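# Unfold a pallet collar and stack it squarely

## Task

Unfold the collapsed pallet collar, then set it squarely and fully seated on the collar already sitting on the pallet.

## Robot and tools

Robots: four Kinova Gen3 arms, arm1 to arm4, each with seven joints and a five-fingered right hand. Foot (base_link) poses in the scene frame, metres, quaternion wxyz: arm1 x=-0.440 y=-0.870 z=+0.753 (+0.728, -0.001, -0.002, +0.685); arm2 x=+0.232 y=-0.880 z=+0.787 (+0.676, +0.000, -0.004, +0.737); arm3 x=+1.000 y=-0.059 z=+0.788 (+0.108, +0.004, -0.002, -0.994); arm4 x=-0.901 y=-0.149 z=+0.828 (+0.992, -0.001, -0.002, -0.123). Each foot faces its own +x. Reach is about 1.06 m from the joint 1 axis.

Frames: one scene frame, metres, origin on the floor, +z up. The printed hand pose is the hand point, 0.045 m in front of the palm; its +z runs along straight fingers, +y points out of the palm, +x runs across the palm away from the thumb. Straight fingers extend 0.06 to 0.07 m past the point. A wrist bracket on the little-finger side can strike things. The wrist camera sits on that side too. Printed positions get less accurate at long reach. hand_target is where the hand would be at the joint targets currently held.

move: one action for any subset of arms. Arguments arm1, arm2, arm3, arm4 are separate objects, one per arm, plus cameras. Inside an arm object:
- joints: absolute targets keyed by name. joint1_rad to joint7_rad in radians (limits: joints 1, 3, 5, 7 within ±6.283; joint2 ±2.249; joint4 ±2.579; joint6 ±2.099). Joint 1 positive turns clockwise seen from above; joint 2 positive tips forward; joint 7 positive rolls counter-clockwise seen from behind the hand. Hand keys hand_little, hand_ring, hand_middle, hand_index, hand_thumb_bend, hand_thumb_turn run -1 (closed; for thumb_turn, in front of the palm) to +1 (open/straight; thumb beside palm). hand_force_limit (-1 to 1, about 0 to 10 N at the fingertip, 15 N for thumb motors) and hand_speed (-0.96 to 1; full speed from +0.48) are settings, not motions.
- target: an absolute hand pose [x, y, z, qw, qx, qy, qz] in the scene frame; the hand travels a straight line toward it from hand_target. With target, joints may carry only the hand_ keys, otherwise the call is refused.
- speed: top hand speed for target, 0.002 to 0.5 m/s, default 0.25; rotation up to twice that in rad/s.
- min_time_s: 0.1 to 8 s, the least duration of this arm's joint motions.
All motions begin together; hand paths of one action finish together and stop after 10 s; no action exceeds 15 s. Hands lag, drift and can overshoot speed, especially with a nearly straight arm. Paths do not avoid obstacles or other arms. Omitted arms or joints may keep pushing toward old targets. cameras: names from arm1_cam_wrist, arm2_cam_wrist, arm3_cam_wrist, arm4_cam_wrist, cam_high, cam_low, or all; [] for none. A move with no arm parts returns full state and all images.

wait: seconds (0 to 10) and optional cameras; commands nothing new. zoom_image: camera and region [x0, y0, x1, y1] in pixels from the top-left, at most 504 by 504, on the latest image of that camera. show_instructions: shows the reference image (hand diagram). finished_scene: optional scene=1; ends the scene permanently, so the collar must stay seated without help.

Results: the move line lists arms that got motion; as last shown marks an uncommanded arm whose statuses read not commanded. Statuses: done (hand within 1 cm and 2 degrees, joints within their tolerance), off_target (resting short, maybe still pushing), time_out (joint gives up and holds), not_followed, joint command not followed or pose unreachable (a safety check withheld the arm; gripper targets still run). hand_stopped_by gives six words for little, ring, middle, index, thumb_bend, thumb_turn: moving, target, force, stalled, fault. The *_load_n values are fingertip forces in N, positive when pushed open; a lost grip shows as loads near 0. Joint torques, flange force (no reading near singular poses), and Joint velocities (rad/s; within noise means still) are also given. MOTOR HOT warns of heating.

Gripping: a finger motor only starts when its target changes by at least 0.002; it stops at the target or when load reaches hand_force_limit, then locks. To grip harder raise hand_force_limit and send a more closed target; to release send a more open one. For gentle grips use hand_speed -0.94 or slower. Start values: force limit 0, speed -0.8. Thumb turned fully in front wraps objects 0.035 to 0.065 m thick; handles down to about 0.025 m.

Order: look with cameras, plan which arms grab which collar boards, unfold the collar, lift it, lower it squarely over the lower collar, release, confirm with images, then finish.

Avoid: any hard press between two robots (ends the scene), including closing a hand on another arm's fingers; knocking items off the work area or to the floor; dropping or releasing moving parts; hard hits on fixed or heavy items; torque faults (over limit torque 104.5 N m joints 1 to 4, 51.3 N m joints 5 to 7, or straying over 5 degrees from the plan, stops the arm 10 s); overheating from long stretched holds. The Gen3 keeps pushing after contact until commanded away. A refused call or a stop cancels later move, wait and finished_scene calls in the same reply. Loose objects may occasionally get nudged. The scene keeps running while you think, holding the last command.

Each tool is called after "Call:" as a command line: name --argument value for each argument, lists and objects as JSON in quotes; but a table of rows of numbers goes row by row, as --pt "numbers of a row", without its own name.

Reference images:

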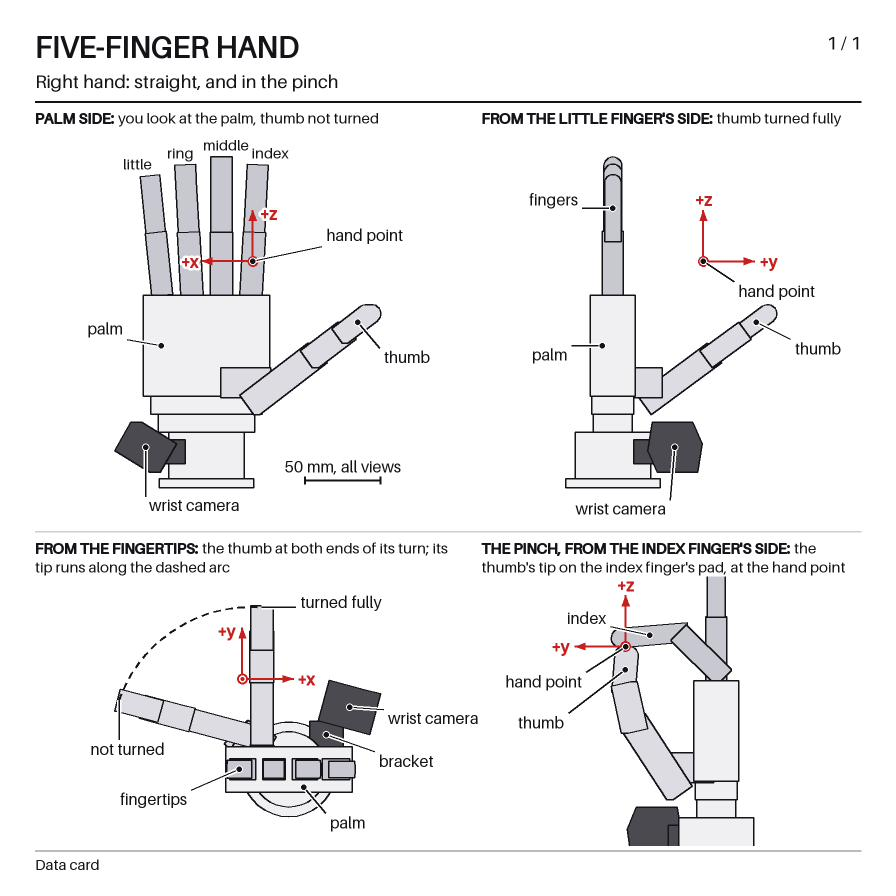

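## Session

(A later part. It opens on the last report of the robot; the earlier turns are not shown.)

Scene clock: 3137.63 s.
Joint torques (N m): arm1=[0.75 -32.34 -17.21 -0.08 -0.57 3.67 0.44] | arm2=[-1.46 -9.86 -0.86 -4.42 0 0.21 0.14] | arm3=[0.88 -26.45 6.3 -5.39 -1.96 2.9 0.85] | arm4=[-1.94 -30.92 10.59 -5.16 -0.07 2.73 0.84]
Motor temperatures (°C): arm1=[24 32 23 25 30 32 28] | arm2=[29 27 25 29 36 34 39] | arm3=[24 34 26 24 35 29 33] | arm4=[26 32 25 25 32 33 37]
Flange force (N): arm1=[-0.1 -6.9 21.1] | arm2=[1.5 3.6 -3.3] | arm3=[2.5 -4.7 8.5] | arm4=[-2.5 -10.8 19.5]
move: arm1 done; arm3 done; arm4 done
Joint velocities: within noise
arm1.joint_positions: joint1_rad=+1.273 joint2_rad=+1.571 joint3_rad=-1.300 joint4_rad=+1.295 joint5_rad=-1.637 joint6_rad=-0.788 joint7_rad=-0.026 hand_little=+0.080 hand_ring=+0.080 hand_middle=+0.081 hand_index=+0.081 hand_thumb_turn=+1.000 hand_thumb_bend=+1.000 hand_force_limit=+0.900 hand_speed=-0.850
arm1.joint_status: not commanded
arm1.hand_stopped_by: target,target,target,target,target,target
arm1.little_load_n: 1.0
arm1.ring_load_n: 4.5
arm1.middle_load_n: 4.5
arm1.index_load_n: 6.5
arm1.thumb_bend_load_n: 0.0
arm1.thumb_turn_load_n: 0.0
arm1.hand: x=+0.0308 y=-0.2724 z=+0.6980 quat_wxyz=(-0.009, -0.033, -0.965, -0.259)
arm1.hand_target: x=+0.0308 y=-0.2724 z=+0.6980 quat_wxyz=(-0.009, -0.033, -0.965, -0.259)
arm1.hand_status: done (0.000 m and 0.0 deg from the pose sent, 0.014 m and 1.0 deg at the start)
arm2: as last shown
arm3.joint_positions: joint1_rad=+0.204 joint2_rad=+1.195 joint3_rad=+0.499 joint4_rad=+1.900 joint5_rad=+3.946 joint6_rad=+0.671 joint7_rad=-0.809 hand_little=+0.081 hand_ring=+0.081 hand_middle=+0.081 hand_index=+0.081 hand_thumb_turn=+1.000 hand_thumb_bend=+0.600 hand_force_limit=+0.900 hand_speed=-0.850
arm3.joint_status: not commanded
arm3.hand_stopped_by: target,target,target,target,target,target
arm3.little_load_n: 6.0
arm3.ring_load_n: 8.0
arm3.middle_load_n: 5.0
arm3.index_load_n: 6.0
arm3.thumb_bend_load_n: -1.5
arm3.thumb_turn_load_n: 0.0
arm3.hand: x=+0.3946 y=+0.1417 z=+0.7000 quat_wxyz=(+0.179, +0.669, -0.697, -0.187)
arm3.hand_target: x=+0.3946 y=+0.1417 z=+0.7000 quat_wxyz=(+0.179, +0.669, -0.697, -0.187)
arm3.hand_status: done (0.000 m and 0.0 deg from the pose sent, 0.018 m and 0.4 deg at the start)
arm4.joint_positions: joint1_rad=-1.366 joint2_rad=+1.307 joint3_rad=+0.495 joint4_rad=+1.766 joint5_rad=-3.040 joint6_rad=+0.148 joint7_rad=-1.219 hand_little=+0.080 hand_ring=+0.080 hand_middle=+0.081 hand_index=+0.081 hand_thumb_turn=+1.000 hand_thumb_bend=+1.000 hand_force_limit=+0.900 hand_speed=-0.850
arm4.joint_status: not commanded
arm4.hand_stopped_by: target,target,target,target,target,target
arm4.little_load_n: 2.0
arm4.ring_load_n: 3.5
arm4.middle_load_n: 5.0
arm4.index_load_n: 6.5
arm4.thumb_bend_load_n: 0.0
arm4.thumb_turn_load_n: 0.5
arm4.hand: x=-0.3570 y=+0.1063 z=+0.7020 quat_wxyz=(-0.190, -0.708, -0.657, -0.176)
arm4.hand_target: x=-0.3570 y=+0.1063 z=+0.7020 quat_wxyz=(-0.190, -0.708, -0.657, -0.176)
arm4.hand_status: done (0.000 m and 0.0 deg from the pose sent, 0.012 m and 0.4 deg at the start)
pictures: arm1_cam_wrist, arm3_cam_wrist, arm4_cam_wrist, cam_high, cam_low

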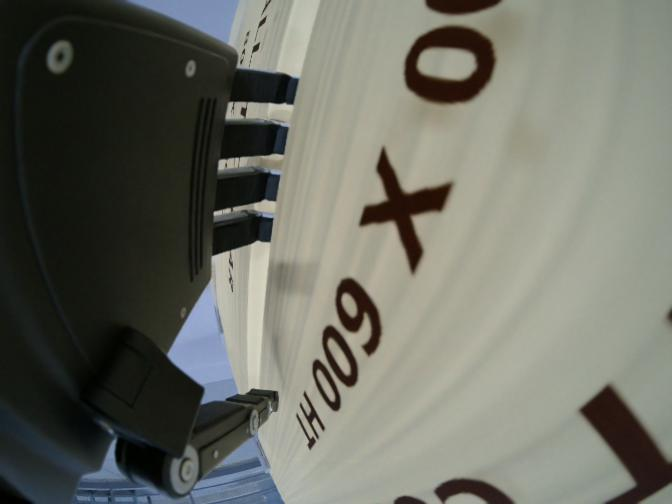

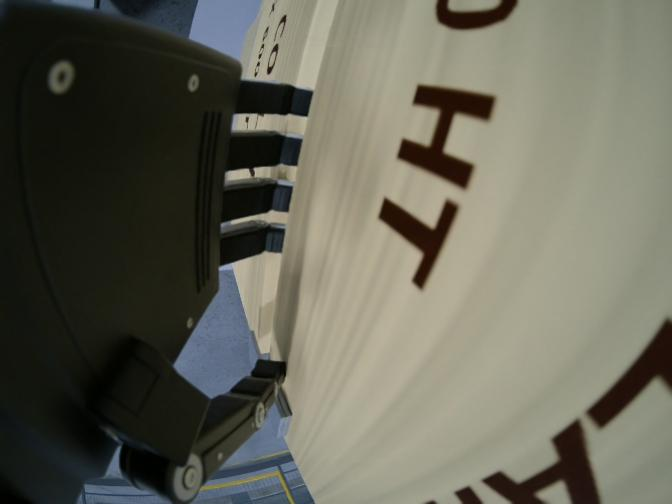

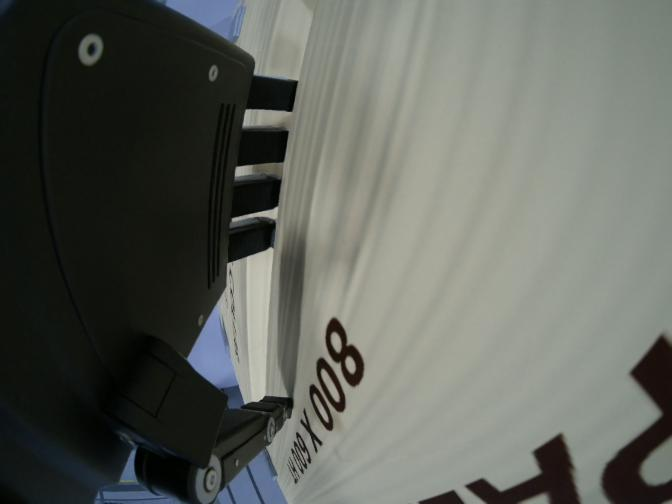

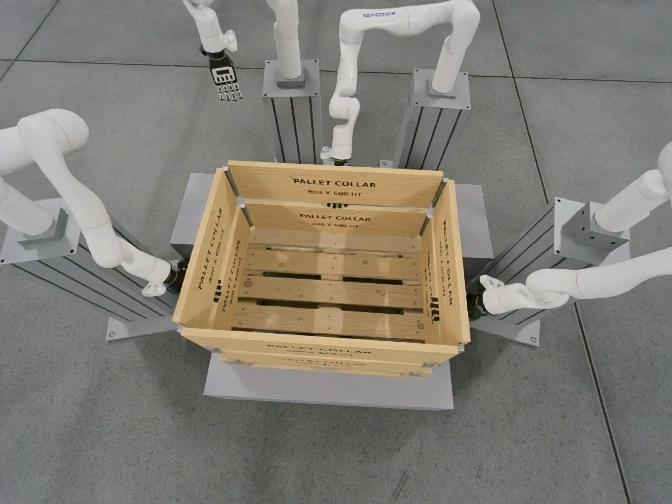

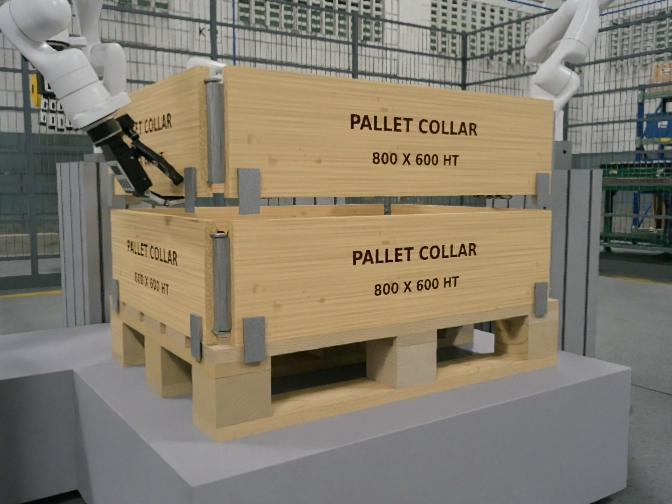

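Call:
move --arm4 '{"target": [-0.3597, 0.1027, 0.696, 0.1891, 0.7058, 0.6594, 0.1767], "speed": 0.03}' --arm1 '{"target": [0.0309, -0.2744, 0.692, 0.0082, 0.0308, 0.9654, 0.2587], "speed": 0.03}' --arm3 '{"target": [0.3920, 0.1414, 0.694, -0.1799, -0.6716, 0.6942, 0.1860], "speed": 0.03}' --cameras '["cam_high", "cam_low"]'

Call:
zoom_image --camera "cam_low" --region '[180, 150, 260, 250]'

Call:
zoom_image --camera "cam_low" --region '[500, 150, 580, 250]'

Call:
zoom_image --camera "cam_low" --region '[90, 150, 150, 230]'

Call:
zoom_image --camera "cam_high" --region '[215, 150, 275, 230]'

Call:
zoom_image --camera "cam_high" --region '[400, 160, 470, 240]'

Call:
zoom_image --camera "cam_high" --region '[170, 310, 240, 380]'

Call:
zoom_image --camera "cam_high" --region '[410, 320, 480, 390]'

Scene clock: 3186.80 s.
Joint torques (N m): arm1=[0.97 -32.22 -17.24 0.12 -0.56 3.63 0.46] | arm2=[-1.46 -9.85 -0.82 -4.33 -0.05 0.32 0.09] | arm3=[0.93 -26.3 6.3 -5.02 -1.77 2.8 0.96] | arm4=[-2.12 -30.79 10.42 -4.7 -0.22 2.69 0.82]
Motor temperatures (°C): arm1=[24 32 22 25 30 32 28] | arm2=[29 27 25 29 36 34 39] | arm3=[24 33 26 24 35 29 33] | arm4=[26 31 25 25 32 32 37]
Flange force (N): arm1=[-0.1 -6.4 21.4] | arm2=[1.6 3.6 -3.1] | arm3=[2.7 -4.1 8.8] | arm4=[-2.7 -10.4 20.0]
move: arm1 done; arm3 done; arm4 done
Joint velocities: within noise
arm1.joint_positions: joint1_rad=+1.277 joint2_rad=+1.581 joint3_rad=-1.296 joint4_rad=+1.294 joint5_rad=-1.634 joint6_rad=-0.782 joint7_rad=-0.016 hand_little=+0.080 hand_ring=+0.080 hand_middle=+0.081 hand_index=+0.081 hand_thumb_turn=+1.000 hand_thumb_bend=+1.000 hand_force_limit=+0.900 hand_speed=-0.850
arm1.joint_status: not commanded
arm1.hand_stopped_by: target,target,target,target,target,target
arm1.little_load_n: 1.0
arm1.ring_load_n: 4.0
arm1.middle_load_n: 5.0
arm1.index_load_n: 6.5
arm1.thumb_bend_load_n: 0.0
arm1.thumb_turn_load_n: 0.0
arm1.hand: x=+0.0309 y=-0.2744 z=+0.6920 quat_wxyz=(-0.008, -0.031, -0.965, -0.259)
arm1.hand_target: x=+0.0309 y=-0.2744 z=+0.6920 quat_wxyz=(-0.008, -0.031, -0.965, -0.259)
arm1.hand_status: done (0.000 m and 0.0 deg from the pose sent, 0.006 m and 0.3 deg at the start)
arm2: as last shown
arm3.joint_positions: joint1_rad=+0.207 joint2_rad=+1.210 joint3_rad=+0.497 joint4_rad=+1.885 joint5_rad=+3.945 joint6_rad=+0.674 joint7_rad=-0.806 hand_little=+0.081 hand_ring=+0.081 hand_middle=+0.081 hand_index=+0.081 hand_thumb_turn=+1.000 hand_thumb_bend=+0.600 hand_force_limit=+0.900 hand_speed=-0.850
arm3.joint_status: not commanded
arm3.hand_stopped_by: target,target,target,target,target,target
arm3.little_load_n: 6.0
arm3.ring_load_n: 8.0
arm3.middle_load_n: 5.0
arm3.index_load_n: 6.0
arm3.thumb_bend_load_n: -1.5
arm3.thumb_turn_load_n: 0.0
arm3.hand: x=+0.3920 y=+0.1414 z=+0.6940 quat_wxyz=(+0.180, +0.672, -0.694, -0.186)
arm3.hand_target: x=+0.3920 y=+0.1414 z=+0.6940 quat_wxyz=(+0.180, +0.672, -0.694, -0.186)
arm3.hand_status: done (0.000 m and 0.0 deg from the pose sent, 0.007 m and 0.4 deg at the start)
arm4.joint_positions: joint1_rad=-1.367 joint2_rad=+1.321 joint3_rad=+0.496 joint4_rad=+1.778 joint5_rad=-3.042 joint6_rad=+0.175 joint7_rad=-1.219 hand_little=+0.080 hand_ring=+0.080 hand_middle=+0.081 hand_index=+0.081 hand_thumb_turn=+1.000 hand_thumb_bend=+1.000 hand_force_limit=+0.900 hand_speed=-0.850
arm4.joint_status: not commanded
arm4.hand_stopped_by: target,target,target,target,target,target
arm4.little_load_n: 1.5
arm4.ring_load_n: 3.5
arm4.middle_load_n: 5.5
arm4.index_load_n: 6.5
arm4.thumb_bend_load_n: 0.0
arm4.thumb_turn_load_n: 0.0
arm4.hand: x=-0.3597 y=+0.1027 z=+0.6960 quat_wxyz=(-0.189, -0.706, -0.659, -0.177)
arm4.hand_target: x=-0.3597 y=+0.1027 z=+0.6960 quat_wxyz=(-0.189, -0.706, -0.659, -0.177)
arm4.hand_status: done (0.000 m and 0.0 deg from the pose sent, 0.008 m and 0.4 deg at the start)

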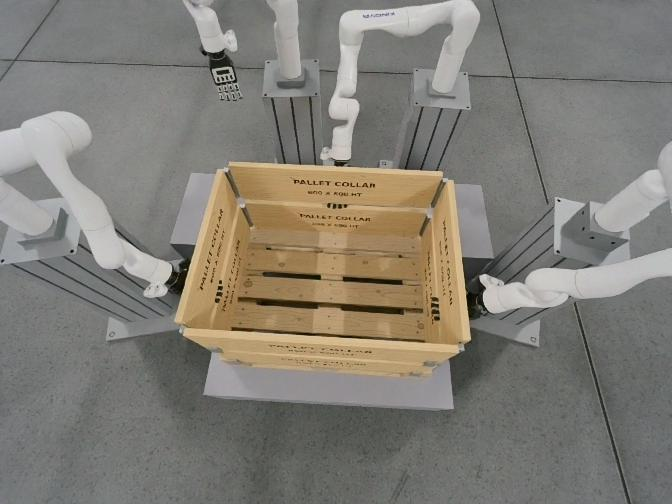

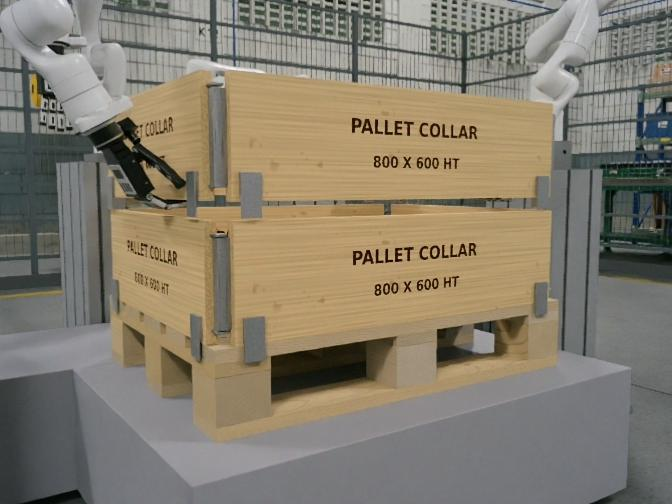

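Scaled by 5.040.

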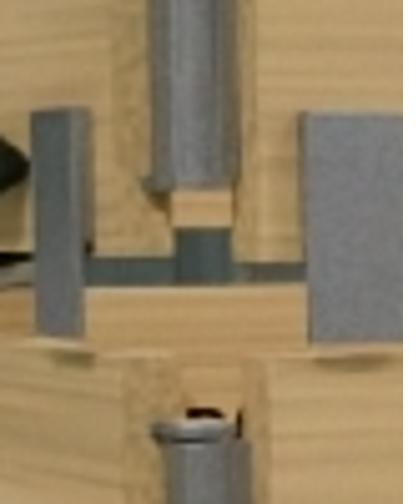

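Scaled by 5.040.

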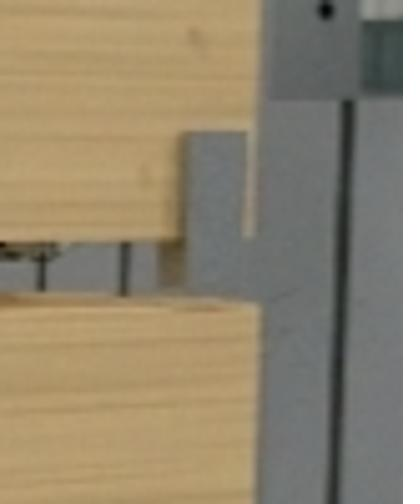

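Scaled by 6.300.

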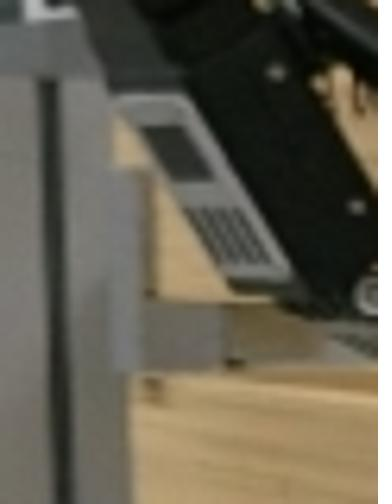

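Scaled by 6.300.

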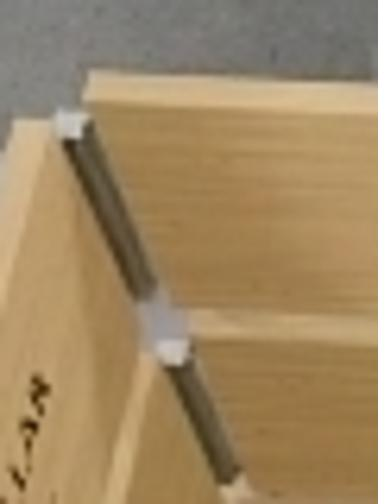

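Scaled by 6.300.

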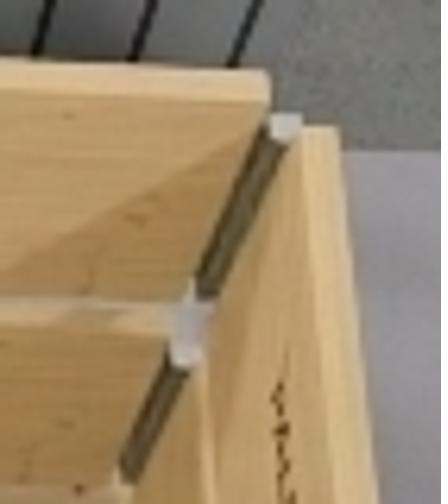

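Scaled by 7.200.

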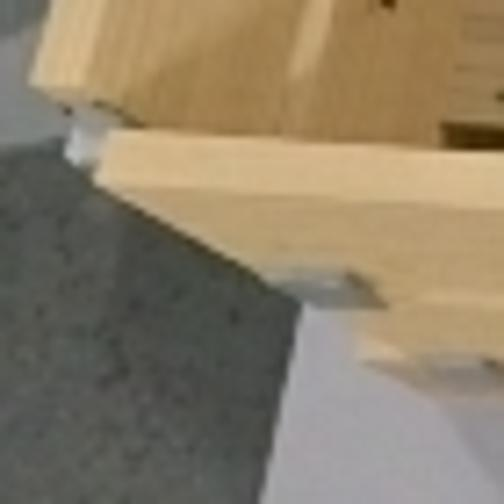

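Scaled by 7.200.

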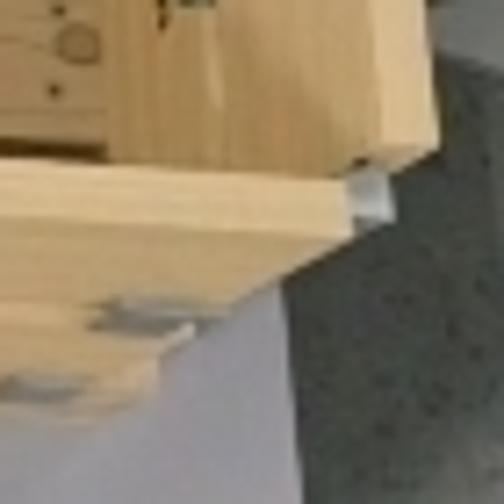

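Call:
move --arm4 '{"target": [-0.3617, 0.1017, 0.691, 0.1891, 0.7058, 0.6594, 0.1767], "speed": 0.02}' --arm1 '{"target": [0.0289, -0.2754, 0.687, 0.0082, 0.0308, 0.9654, 0.2587], "speed": 0.02}' --arm3 '{"target": [0.3900, 0.1404, 0.689, -0.1799, -0.6716, 0.6942, 0.1860], "speed": 0.02}' --cameras '["cam_high", "cam_low"]'

Call:
zoom_image --camera "cam_low" --region '[180, 150, 280, 250]'

Call:
zoom_image --camera "cam_low" --region '[500, 150, 580, 250]'

Scene clock: 3204.80 s.
Joint torques (N m): arm1=[1.63 -33.45 -17.84 -0.19 -0.35 3.83 0.43] | arm2=[-1.45 -9.88 -0.86 -4.33 -0.06 0.22 0.11] | arm3=[0.6 -26.54 6.18 -6.23 -1.86 3.05 1.07] | arm4=[-2.14 -27.59 8.34 -3.59 -0.06 2.14 0.79]
Motor temperatures (°C): arm1=[24 32 22 25 30 32 28] | arm2=[29 27 25 29 36 34 39] | arm3=[24 33 26 24 35 29 33] | arm4=[26 31 25 25 32 32 37]
Flange force (N): arm1=[0.4 -6.8 23.6] | arm2=[1.8 3.4 -3.3] | arm3=[3.1 -5.8 6.1] | arm4=[-2.4 -7.0 15.0]
move: arm1 done; arm3 done; arm4 done
Joint velocities: within noise
arm1.joint_positions: joint1_rad=+1.278 joint2_rad=+1.587 joint3_rad=-1.290 joint4_rad=+1.300 joint5_rad=-1.624 joint6_rad=-0.774 joint7_rad=-0.025 hand_little=+0.080 hand_ring=+0.080 hand_middle=+0.081 hand_index=+0.081 hand_thumb_turn=+1.000 hand_thumb_bend=+1.000 hand_force_limit=+0.900 hand_speed=-0.850
arm1.joint_status: not commanded
arm1.hand_stopped_by: target,target,target,target,target,target
arm1.little_load_n: 2.0
arm1.ring_load_n: 5.0
arm1.middle_load_n: 5.5
arm1.index_load_n: 6.5
arm1.thumb_bend_load_n: 0.0
arm1.thumb_turn_load_n: 0.0
arm1.hand: x=+0.0289 y=-0.2754 z=+0.6870 quat_wxyz=(-0.008, -0.031, -0.965, -0.259)
arm1.hand_target: x=+0.0289 y=-0.2754 z=+0.6870 quat_wxyz=(-0.008, -0.031, -0.965, -0.259)
arm1.hand_status: done (0.000 m and 0.0 deg from the pose sent, 0.005 m and 0.0 deg at the start)
arm2.joint_positions: joint1_rad=+1.034 joint2_rad=+0.345 joint3_rad=-0.428 joint4_rad=+2.170 joint5_rad=+0.225 joint6_rad=+0.676 joint7_rad=+0.652 hand_little=+1.000 hand_ring=+1.000 hand_middle=+1.000 hand_index=+1.000 hand_thumb_turn=-1.000 hand_thumb_bend=+0.300 hand_force_limit=+0.200 hand_speed=+0.000
arm2.joint_status: not commanded
arm2.hand_stopped_by: target,target,fault,target,target,target
arm2.little_load_n: 0.0
arm2.ring_load_n: 0.0
arm2.middle_load_n: 0.5
arm2.index_load_n: 0.0
arm2.thumb_bend_load_n: 0.0
arm2.thumb_turn_load_n: 0.0
arm2.hand: x=+0.4200 y=-0.7000 z=+0.9000 quat_wxyz=(+0.000, +0.990, +0.144, +0.000)
arm2.hand_target: x=+0.4200 y=-0.7000 z=+0.9000 quat_wxyz=(+0.000, +0.990, +0.144, +0.000)
arm2.hand_status: not commanded
arm3.joint_positions: joint1_rad=+0.205 joint2_rad=+1.223 joint3_rad=+0.495 joint4_rad=+1.875 joint5_rad=+3.936 joint6_rad=+0.673 joint7_rad=-0.806 hand_little=+0.081 hand_ring=+0.081 hand_middle=+0.081 hand_index=+0.081 hand_thumb_turn=+1.000 hand_thumb_bend=+0.600 hand_force_limit=+0.900 hand_speed=-0.850
arm3.joint_status: not commanded
arm3.hand_stopped_by: target,target,target,target,target,target
arm3.little_load_n: 5.5
arm3.ring_load_n: 7.5
arm3.middle_load_n: 5.0
arm3.index_load_n: 6.0
arm3.thumb_bend_load_n: -1.5
arm3.thumb_turn_load_n: 0.5
arm3.hand: x=+0.3900 y=+0.1404 z=+0.6890 quat_wxyz=(+0.180, +0.672, -0.694, -0.186)
arm3.hand_target: x=+0.3900 y=+0.1404 z=+0.6890 quat_wxyz=(+0.180, +0.672, -0.694, -0.186)
arm3.hand_status: done (0.000 m and 0.0 deg from the pose sent, 0.005 m and 0.0 deg at the start)
arm4.joint_positions: joint1_rad=-1.371 joint2_rad=+1.334 joint3_rad=+0.496 joint4_rad=+1.778 joint5_rad=-3.047 joint6_rad=+0.185 joint7_rad=-1.222 hand_little=+0.080 hand_ring=+0.080 hand_middle=+0.081 hand_index=+0.081 hand_thumb_turn=+1.000 hand_thumb_bend=+1.000 hand_force_limit=+0.900 hand_speed=-0.850
arm4.joint_status: not commanded
arm4.hand_stopped_by: target,target,target,target,target,target
arm4.little_load_n: 0.5
arm4.ring_load_n: 2.0
arm4.middle_load_n: 4.0
arm4.index_load_n: 5.5
arm4.thumb_bend_load_n: 0.0
arm4.thumb_turn_load_n: 0.0
arm4.hand: x=-0.3617 y=+0.1017 z=+0.6910 quat_wxyz=(-0.189, -0.706, -0.659, -0.177)
arm4.hand_target: x=-0.3617 y=+0.1017 z=+0.6910 quat_wxyz=(-0.189, -0.706, -0.659, -0.177)
arm4.hand_status: done (0.000 m and 0.0 deg from the pose sent, 0.005 m and 0.0 deg at the start)

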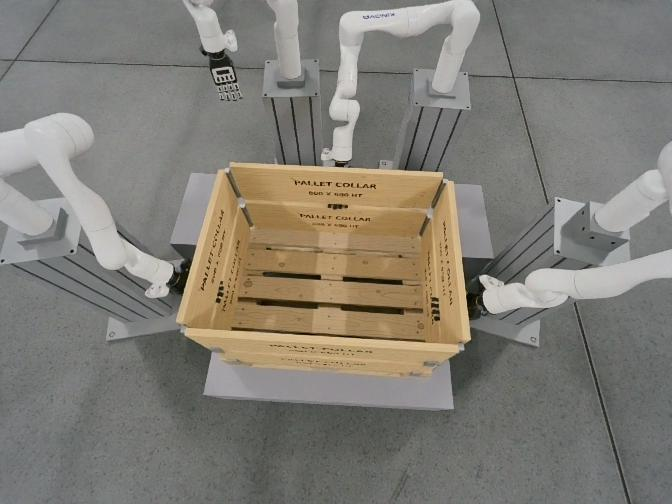

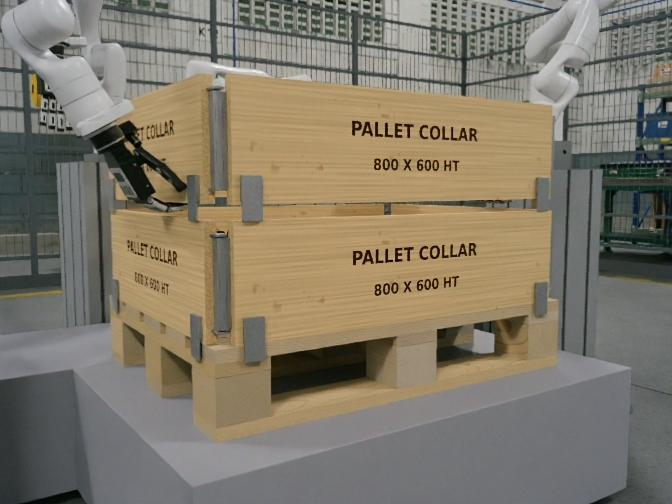

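Scaled by 5.040.

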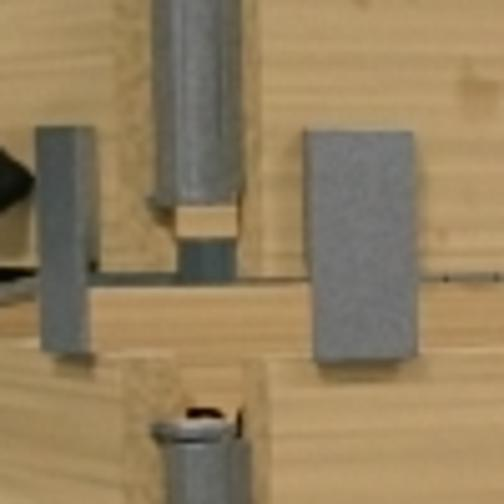

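Scaled by 5.040.

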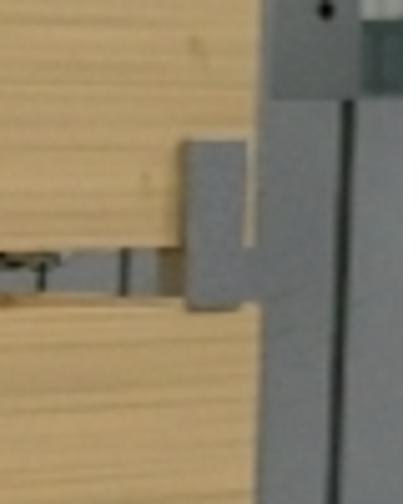

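Call:
wait --seconds 0.1 --cameras '["arm1_cam_wrist", "arm3_cam_wrist", "arm4_cam_wrist", "cam_high"]'

Call:
zoom_image --camera "arm4_cam_wrist" --region '[180, 0, 330, 200]'

Call:
zoom_image --camera "arm4_cam_wrist" --region '[200, 250, 350, 450]'

Call:
zoom_image --camera "cam_high" --region '[400, 180, 480, 260]'

Call:
zoom_image --camera "cam_high" --region '[210, 170, 270, 240]'

Scene clock: 3215.07 s.
Joint torques (N m): arm1=[1.7 -33.39 -17.81 -0.24 -0.36 3.84 0.43] | arm2=[-1.48 -9.87 -0.79 -4.37 -0.06 0.28 0.1] | arm3=[0.61 -26.54 6.22 -6.19 -1.87 3.04 1.08] | arm4=[-2.07 -27.52 8.36 -3.69 -0.07 2.17 0.76]
Motor temperatures (°C): arm1=[24 32 22 25 30 32 28] | arm2=[29 27 25 29 36 34 39] | arm3=[24 33 26 24 35 29 33] | arm4=[26 31 25 25 32 32 37]
Flange force (N): arm1=[0.6 -6.8 23.5] | arm2=[1.6 3.6 -3.1] | arm3=[3.1 -5.7 6.2] | arm4=[-2.5 -7.1 14.6]
Joint velocities: within noise
arm1.joint_positions: joint1_rad=+1.278 joint2_rad=+1.587 joint3_rad=-1.290 joint4_rad=+1.300 joint5_rad=-1.624 joint6_rad=-0.774 joint7_rad=-0.025 hand_little=+0.080 hand_ring=+0.080 hand_middle=+0.081 hand_index=+0.081 hand_thumb_turn=+1.000 hand_thumb_bend=+1.000 hand_force_limit=+0.900 hand_speed=-0.850
arm1.joint_status: not commanded
arm1.hand_stopped_by: target,target,target,target,target,target
arm1.little_load_n: 2.0
arm1.ring_load_n: 5.0
arm1.middle_load_n: 5.0
arm1.index_load_n: 6.5
arm1.thumb_bend_load_n: 0.0
arm1.thumb_turn_load_n: 0.0
arm1.hand: x=+0.0289 y=-0.2754 z=+0.6870 quat_wxyz=(-0.008, -0.031, -0.965, -0.259)
arm1.hand_target: x=+0.0289 y=-0.2754 z=+0.6870 quat_wxyz=(-0.008, -0.031, -0.965, -0.259)
arm1.hand_status: done (0.000 m and 0.0 deg from the pose sent, 0.005 m and 0.0 deg at the start)
arm2.joint_positions: joint1_rad=+1.034 joint2_rad=+0.345 joint3_rad=-0.428 joint4_rad=+2.170 joint5_rad=+0.225 joint6_rad=+0.676 joint7_rad=+0.652 hand_little=+1.000 hand_ring=+1.000 hand_middle=+1.000 hand_index=+1.000 hand_thumb_turn=-1.000 hand_thumb_bend=+0.300 hand_force_limit=+0.200 hand_speed=+0.000
arm2.joint_status: not commanded
arm2.hand_stopped_by: target,target,fault,target,target,target
arm2.little_load_n: 0.0
arm2.ring_load_n: 0.0
arm2.middle_load_n: 0.0
arm2.index_load_n: 0.5
arm2.thumb_bend_load_n: 0.0
arm2.thumb_turn_load_n: 0.0
arm2.hand: x=+0.4200 y=-0.7000 z=+0.9000 quat_wxyz=(+0.000, +0.990, +0.144, +0.000)
arm2.hand_target: x=+0.4200 y=-0.7000 z=+0.9000 quat_wxyz=(+0.000, +0.990, +0.144, +0.000)
arm2.hand_status: not commanded
arm3.joint_positions: joint1_rad=+0.205 joint2_rad=+1.223 joint3_rad=+0.495 joint4_rad=+1.875 joint5_rad=+3.936 joint6_rad=+0.673 joint7_rad=-0.806 hand_little=+0.081 hand_ring=+0.081 hand_middle=+0.081 hand_index=+0.081 hand_thumb_turn=+1.000 hand_thumb_bend=+0.600 hand_force_limit=+0.900 hand_speed=-0.850
arm3.joint_status: not commanded
arm3.hand_stopped_by: target,target,target,target,target,target
arm3.little_load_n: 6.0
arm3.ring_load_n: 7.5
arm3.middle_load_n: 4.5
arm3.index_load_n: 6.0
arm3.thumb_bend_load_n: -1.0
arm3.thumb_turn_load_n: 0.0
arm3.hand: x=+0.3900 y=+0.1404 z=+0.6890 quat_wxyz=(+0.180, +0.672, -0.694, -0.186)
arm3.hand_target: x=+0.3900 y=+0.1404 z=+0.6890 quat_wxyz=(+0.180, +0.672, -0.694, -0.186)
arm3.hand_status: done (0.000 m and 0.0 deg from the pose sent, 0.005 m and 0.0 deg at the start)
arm4.joint_positions: joint1_rad=-1.371 joint2_rad=+1.334 joint3_rad=+0.496 joint4_rad=+1.778 joint5_rad=-3.047 joint6_rad=+0.185 joint7_rad=-1.222 hand_little=+0.080 hand_ring=+0.080 hand_middle=+0.081 hand_index=+0.081 hand_thumb_turn=+1.000 hand_thumb_bend=+1.000 hand_force_limit=+0.900 hand_speed=-0.850
arm4.joint_status: not commanded
arm4.hand_stopped_by: target,target,target,target,target,target
arm4.little_load_n: 0.5
arm4.ring_load_n: 2.5
arm4.middle_load_n: 4.0
arm4.index_load_n: 5.0
arm4.thumb_bend_load_n: 0.0
arm4.thumb_turn_load_n: 0.0
arm4.hand: x=-0.3617 y=+0.1017 z=+0.6910 quat_wxyz=(-0.189, -0.706, -0.659, -0.177)
arm4.hand_target: x=-0.3617 y=+0.1017 z=+0.6910 quat_wxyz=(-0.189, -0.706, -0.659, -0.177)
arm4.hand_status: done (0.000 m and 0.0 deg from the pose sent, 0.005 m and 0.0 deg at the start)
wait: 0.10 s; at rest from the start

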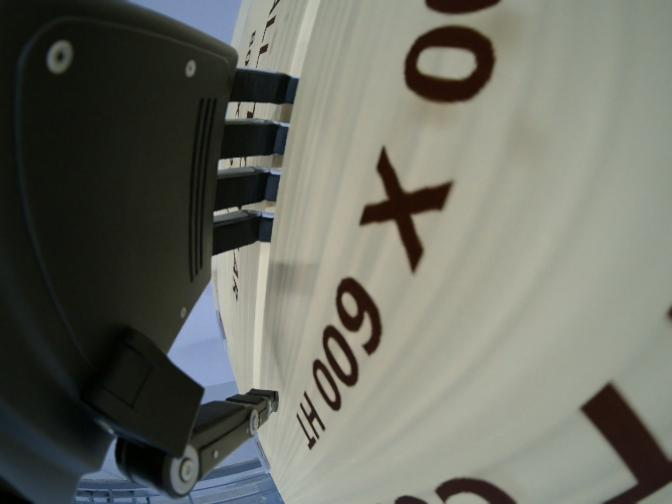

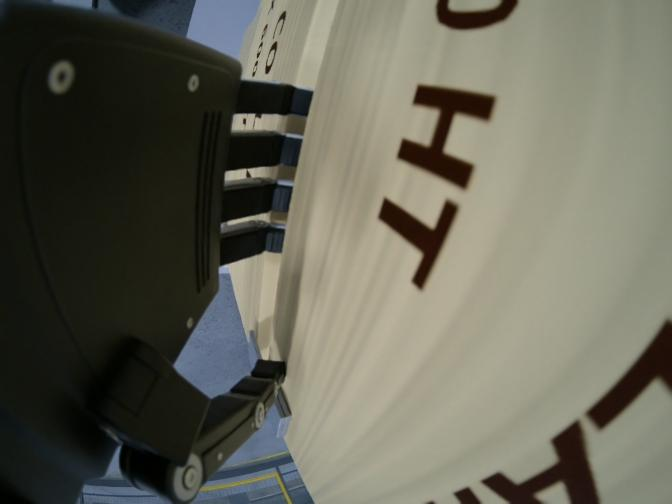

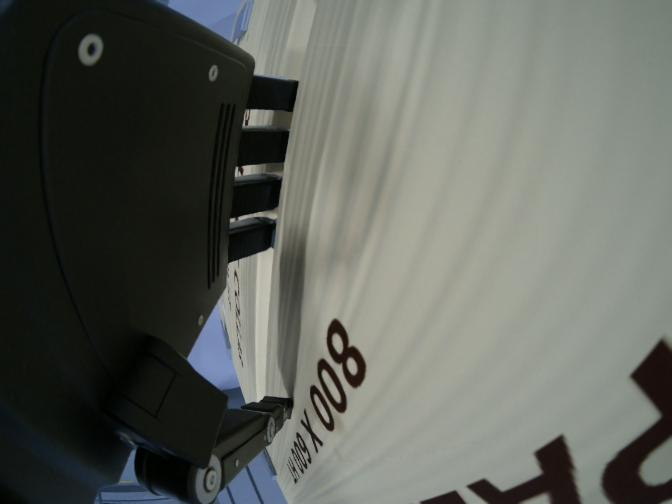

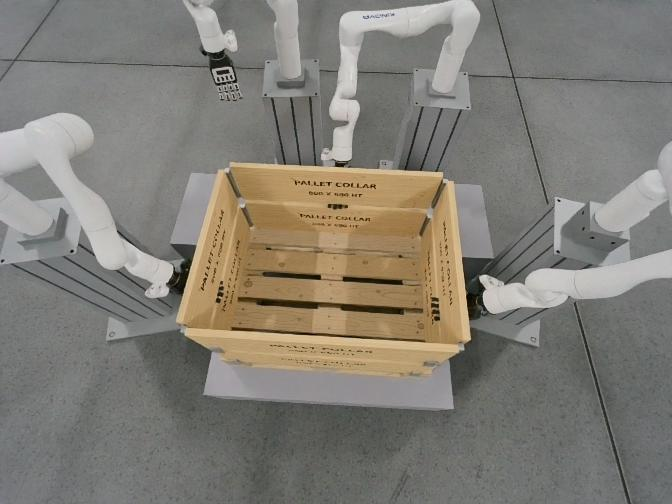

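Scaled by 2.520 from the camera's image (finer frame: 960x720).

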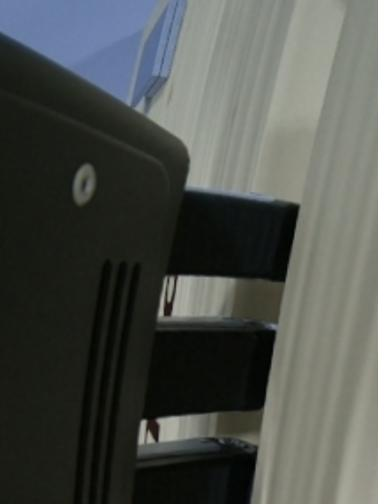

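Scaled by 2.520 from the camera's image (finer frame: 960x720).

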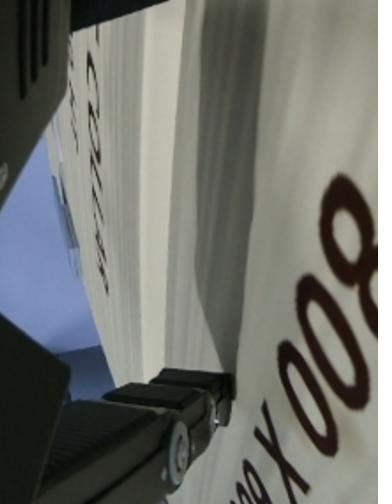

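Scaled by 6.300.

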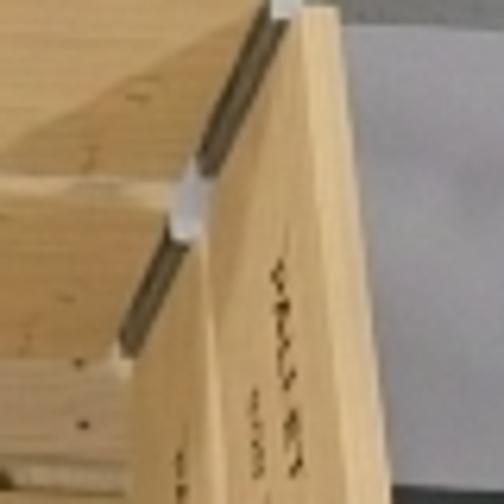

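Scaled by 7.200.

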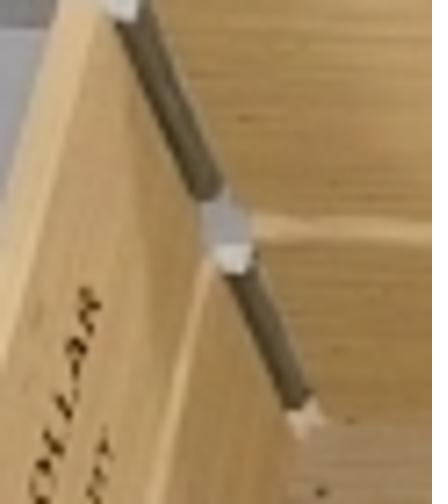

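Call:
move --arm4 '{"target": [-0.3637, 0.1017, 0.691, 0.1891, 0.7058, 0.6594, 0.1767], "speed": 0.02}' --arm1 '{"target": [0.0269, -0.2754, 0.687, 0.0082, 0.0308, 0.9654, 0.2587], "speed": 0.02}' --arm3 '{"target": [0.3880, 0.1404, 0.689, -0.1799, -0.6716, 0.6942, 0.1860], "speed": 0.02}' --cameras '["cam_high", "cam_low"]'

Call:
zoom_image --camera "cam_high" --region '[400, 320, 480, 400]'

Scene clock: 3238.20 s.
Joint torques (N m): arm1=[1.86 -33.38 -17.86 -0.21 -0.43 3.81 0.4] | arm2=[-1.41 -9.87 -0.81 -4.41 -0.06 0.21 0.05] | arm3=[0.73 -26.46 6.28 -6.01 -1.84 2.91 1.06] | arm4=[-2.31 -27.56 8.17 -3.82 -0.08 2.2 0.77]
Motor temperatures (°C): arm1=[24 32 22 25 30 32 28] | arm2=[29 27 25 28 36 34 39] | arm3=[24 33 26 24 35 29 33] | arm4=[26 31 25 25 32 32 37]
Flange force (N): arm1=[0.7 -6.6 24.0] | arm2=[1.6 3.6 -3.3] | arm3=[3.1 -5.3 6.4] | arm4=[-3.2 -7.0 14.6]
move: arm1 done; arm3 done; arm4 done
Joint velocities: within noise
arm1.joint_positions: joint1_rad=+1.277 joint2_rad=+1.586 joint3_rad=-1.288 joint4_rad=+1.307 joint5_rad=-1.618 joint6_rad=-0.773 joint7_rad=-0.034 hand_little=+0.080 hand_ring=+0.080 hand_middle=+0.081 hand_index=+0.081 hand_thumb_turn=+1.000 hand_thumb_bend=+1.000 hand_force_limit=+0.900 hand_speed=-0.850
arm1.joint_status: not commanded
arm1.hand_stopped_by: target,target,target,target,target,target
arm1.little_load_n: 2.0
arm1.ring_load_n: 5.0
arm1.middle_load_n: 5.5
arm1.index_load_n: 6.5
arm1.thumb_bend_load_n: 0.0
arm1.thumb_turn_load_n: 0.0
arm1.hand: x=+0.0269 y=-0.2754 z=+0.6870 quat_wxyz=(-0.008, -0.031, -0.965, -0.259)
arm1.hand_target: x=+0.0269 y=-0.2754 z=+0.6870 quat_wxyz=(-0.008, -0.031, -0.965, -0.259)
arm1.hand_status: done (0.000 m and 0.0 deg from the pose sent, 0.002 m and 0.0 deg at the start)
arm2: as last shown
arm2.index_load_n: 0.0
arm3.joint_positions: joint1_rad=+0.205 joint2_rad=+1.223 joint3_rad=+0.493 joint4_rad=+1.869 joint5_rad=+3.940 joint6_rad=+0.667 joint7_rad=-0.811 hand_little=+0.081 hand_ring=+0.081 hand_middle=+0.081 hand_index=+0.081 hand_thumb_turn=+1.000 hand_thumb_bend=+0.600 hand_force_limit=+0.900 hand_speed=-0.850
arm3.joint_status: not commanded
arm3.hand_stopped_by: target,target,target,target,target,target
arm3.little_load_n: 5.5
arm3.ring_load_n: 7.5
arm3.middle_load_n: 5.0
arm3.index_load_n: 6.0
arm3.thumb_bend_load_n: -1.5
arm3.thumb_turn_load_n: 0.0
arm3.hand: x=+0.3880 y=+0.1404 z=+0.6890 quat_wxyz=(+0.180, +0.672, -0.694, -0.186)
arm3.hand_target: x=+0.3880 y=+0.1404 z=+0.6890 quat_wxyz=(+0.180, +0.672, -0.694, -0.186)
arm3.hand_status: done (0.000 m and 0.0 deg from the pose sent, 0.002 m and 0.0 deg at the start)
arm4.joint_positions: joint1_rad=-1.376 joint2_rad=+1.334 joint3_rad=+0.497 joint4_rad=+1.783 joint5_rad=-3.050 joint6_rad=+0.188 joint7_rad=-1.223 hand_little=+0.080 hand_ring=+0.080 hand_middle=+0.081 hand_index=+0.081 hand_thumb_turn=+1.000 hand_thumb_bend=+1.000 hand_force_limit=+0.900 hand_speed=-0.850
arm4.joint_status: not commanded
arm4.hand_stopped_by: target,target,target,target,target,target
arm4.little_load_n: 0.5
arm4.ring_load_n: 2.5
arm4.middle_load_n: 4.0
arm4.index_load_n: 5.5
arm4.thumb_bend_load_n: 0.0
arm4.thumb_turn_load_n: 0.0
arm4.hand: x=-0.3637 y=+0.1017 z=+0.6910 quat_wxyz=(-0.189, -0.706, -0.659, -0.177)
arm4.hand_target: x=-0.3637 y=+0.1017 z=+0.6910 quat_wxyz=(-0.189, -0.706, -0.659, -0.177)
arm4.hand_status: done (0.000 m and 0.0 deg from the pose sent, 0.002 m and 0.0 deg at the start)

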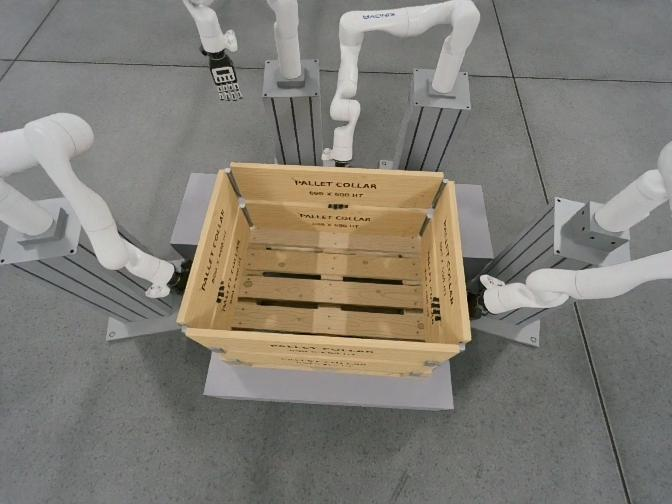

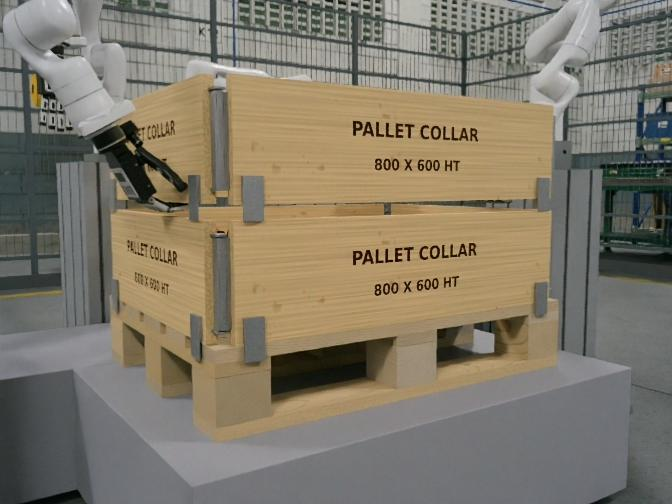

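Scaled by 6.300.

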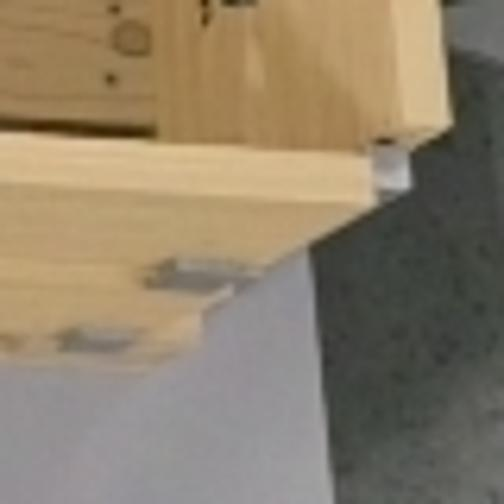

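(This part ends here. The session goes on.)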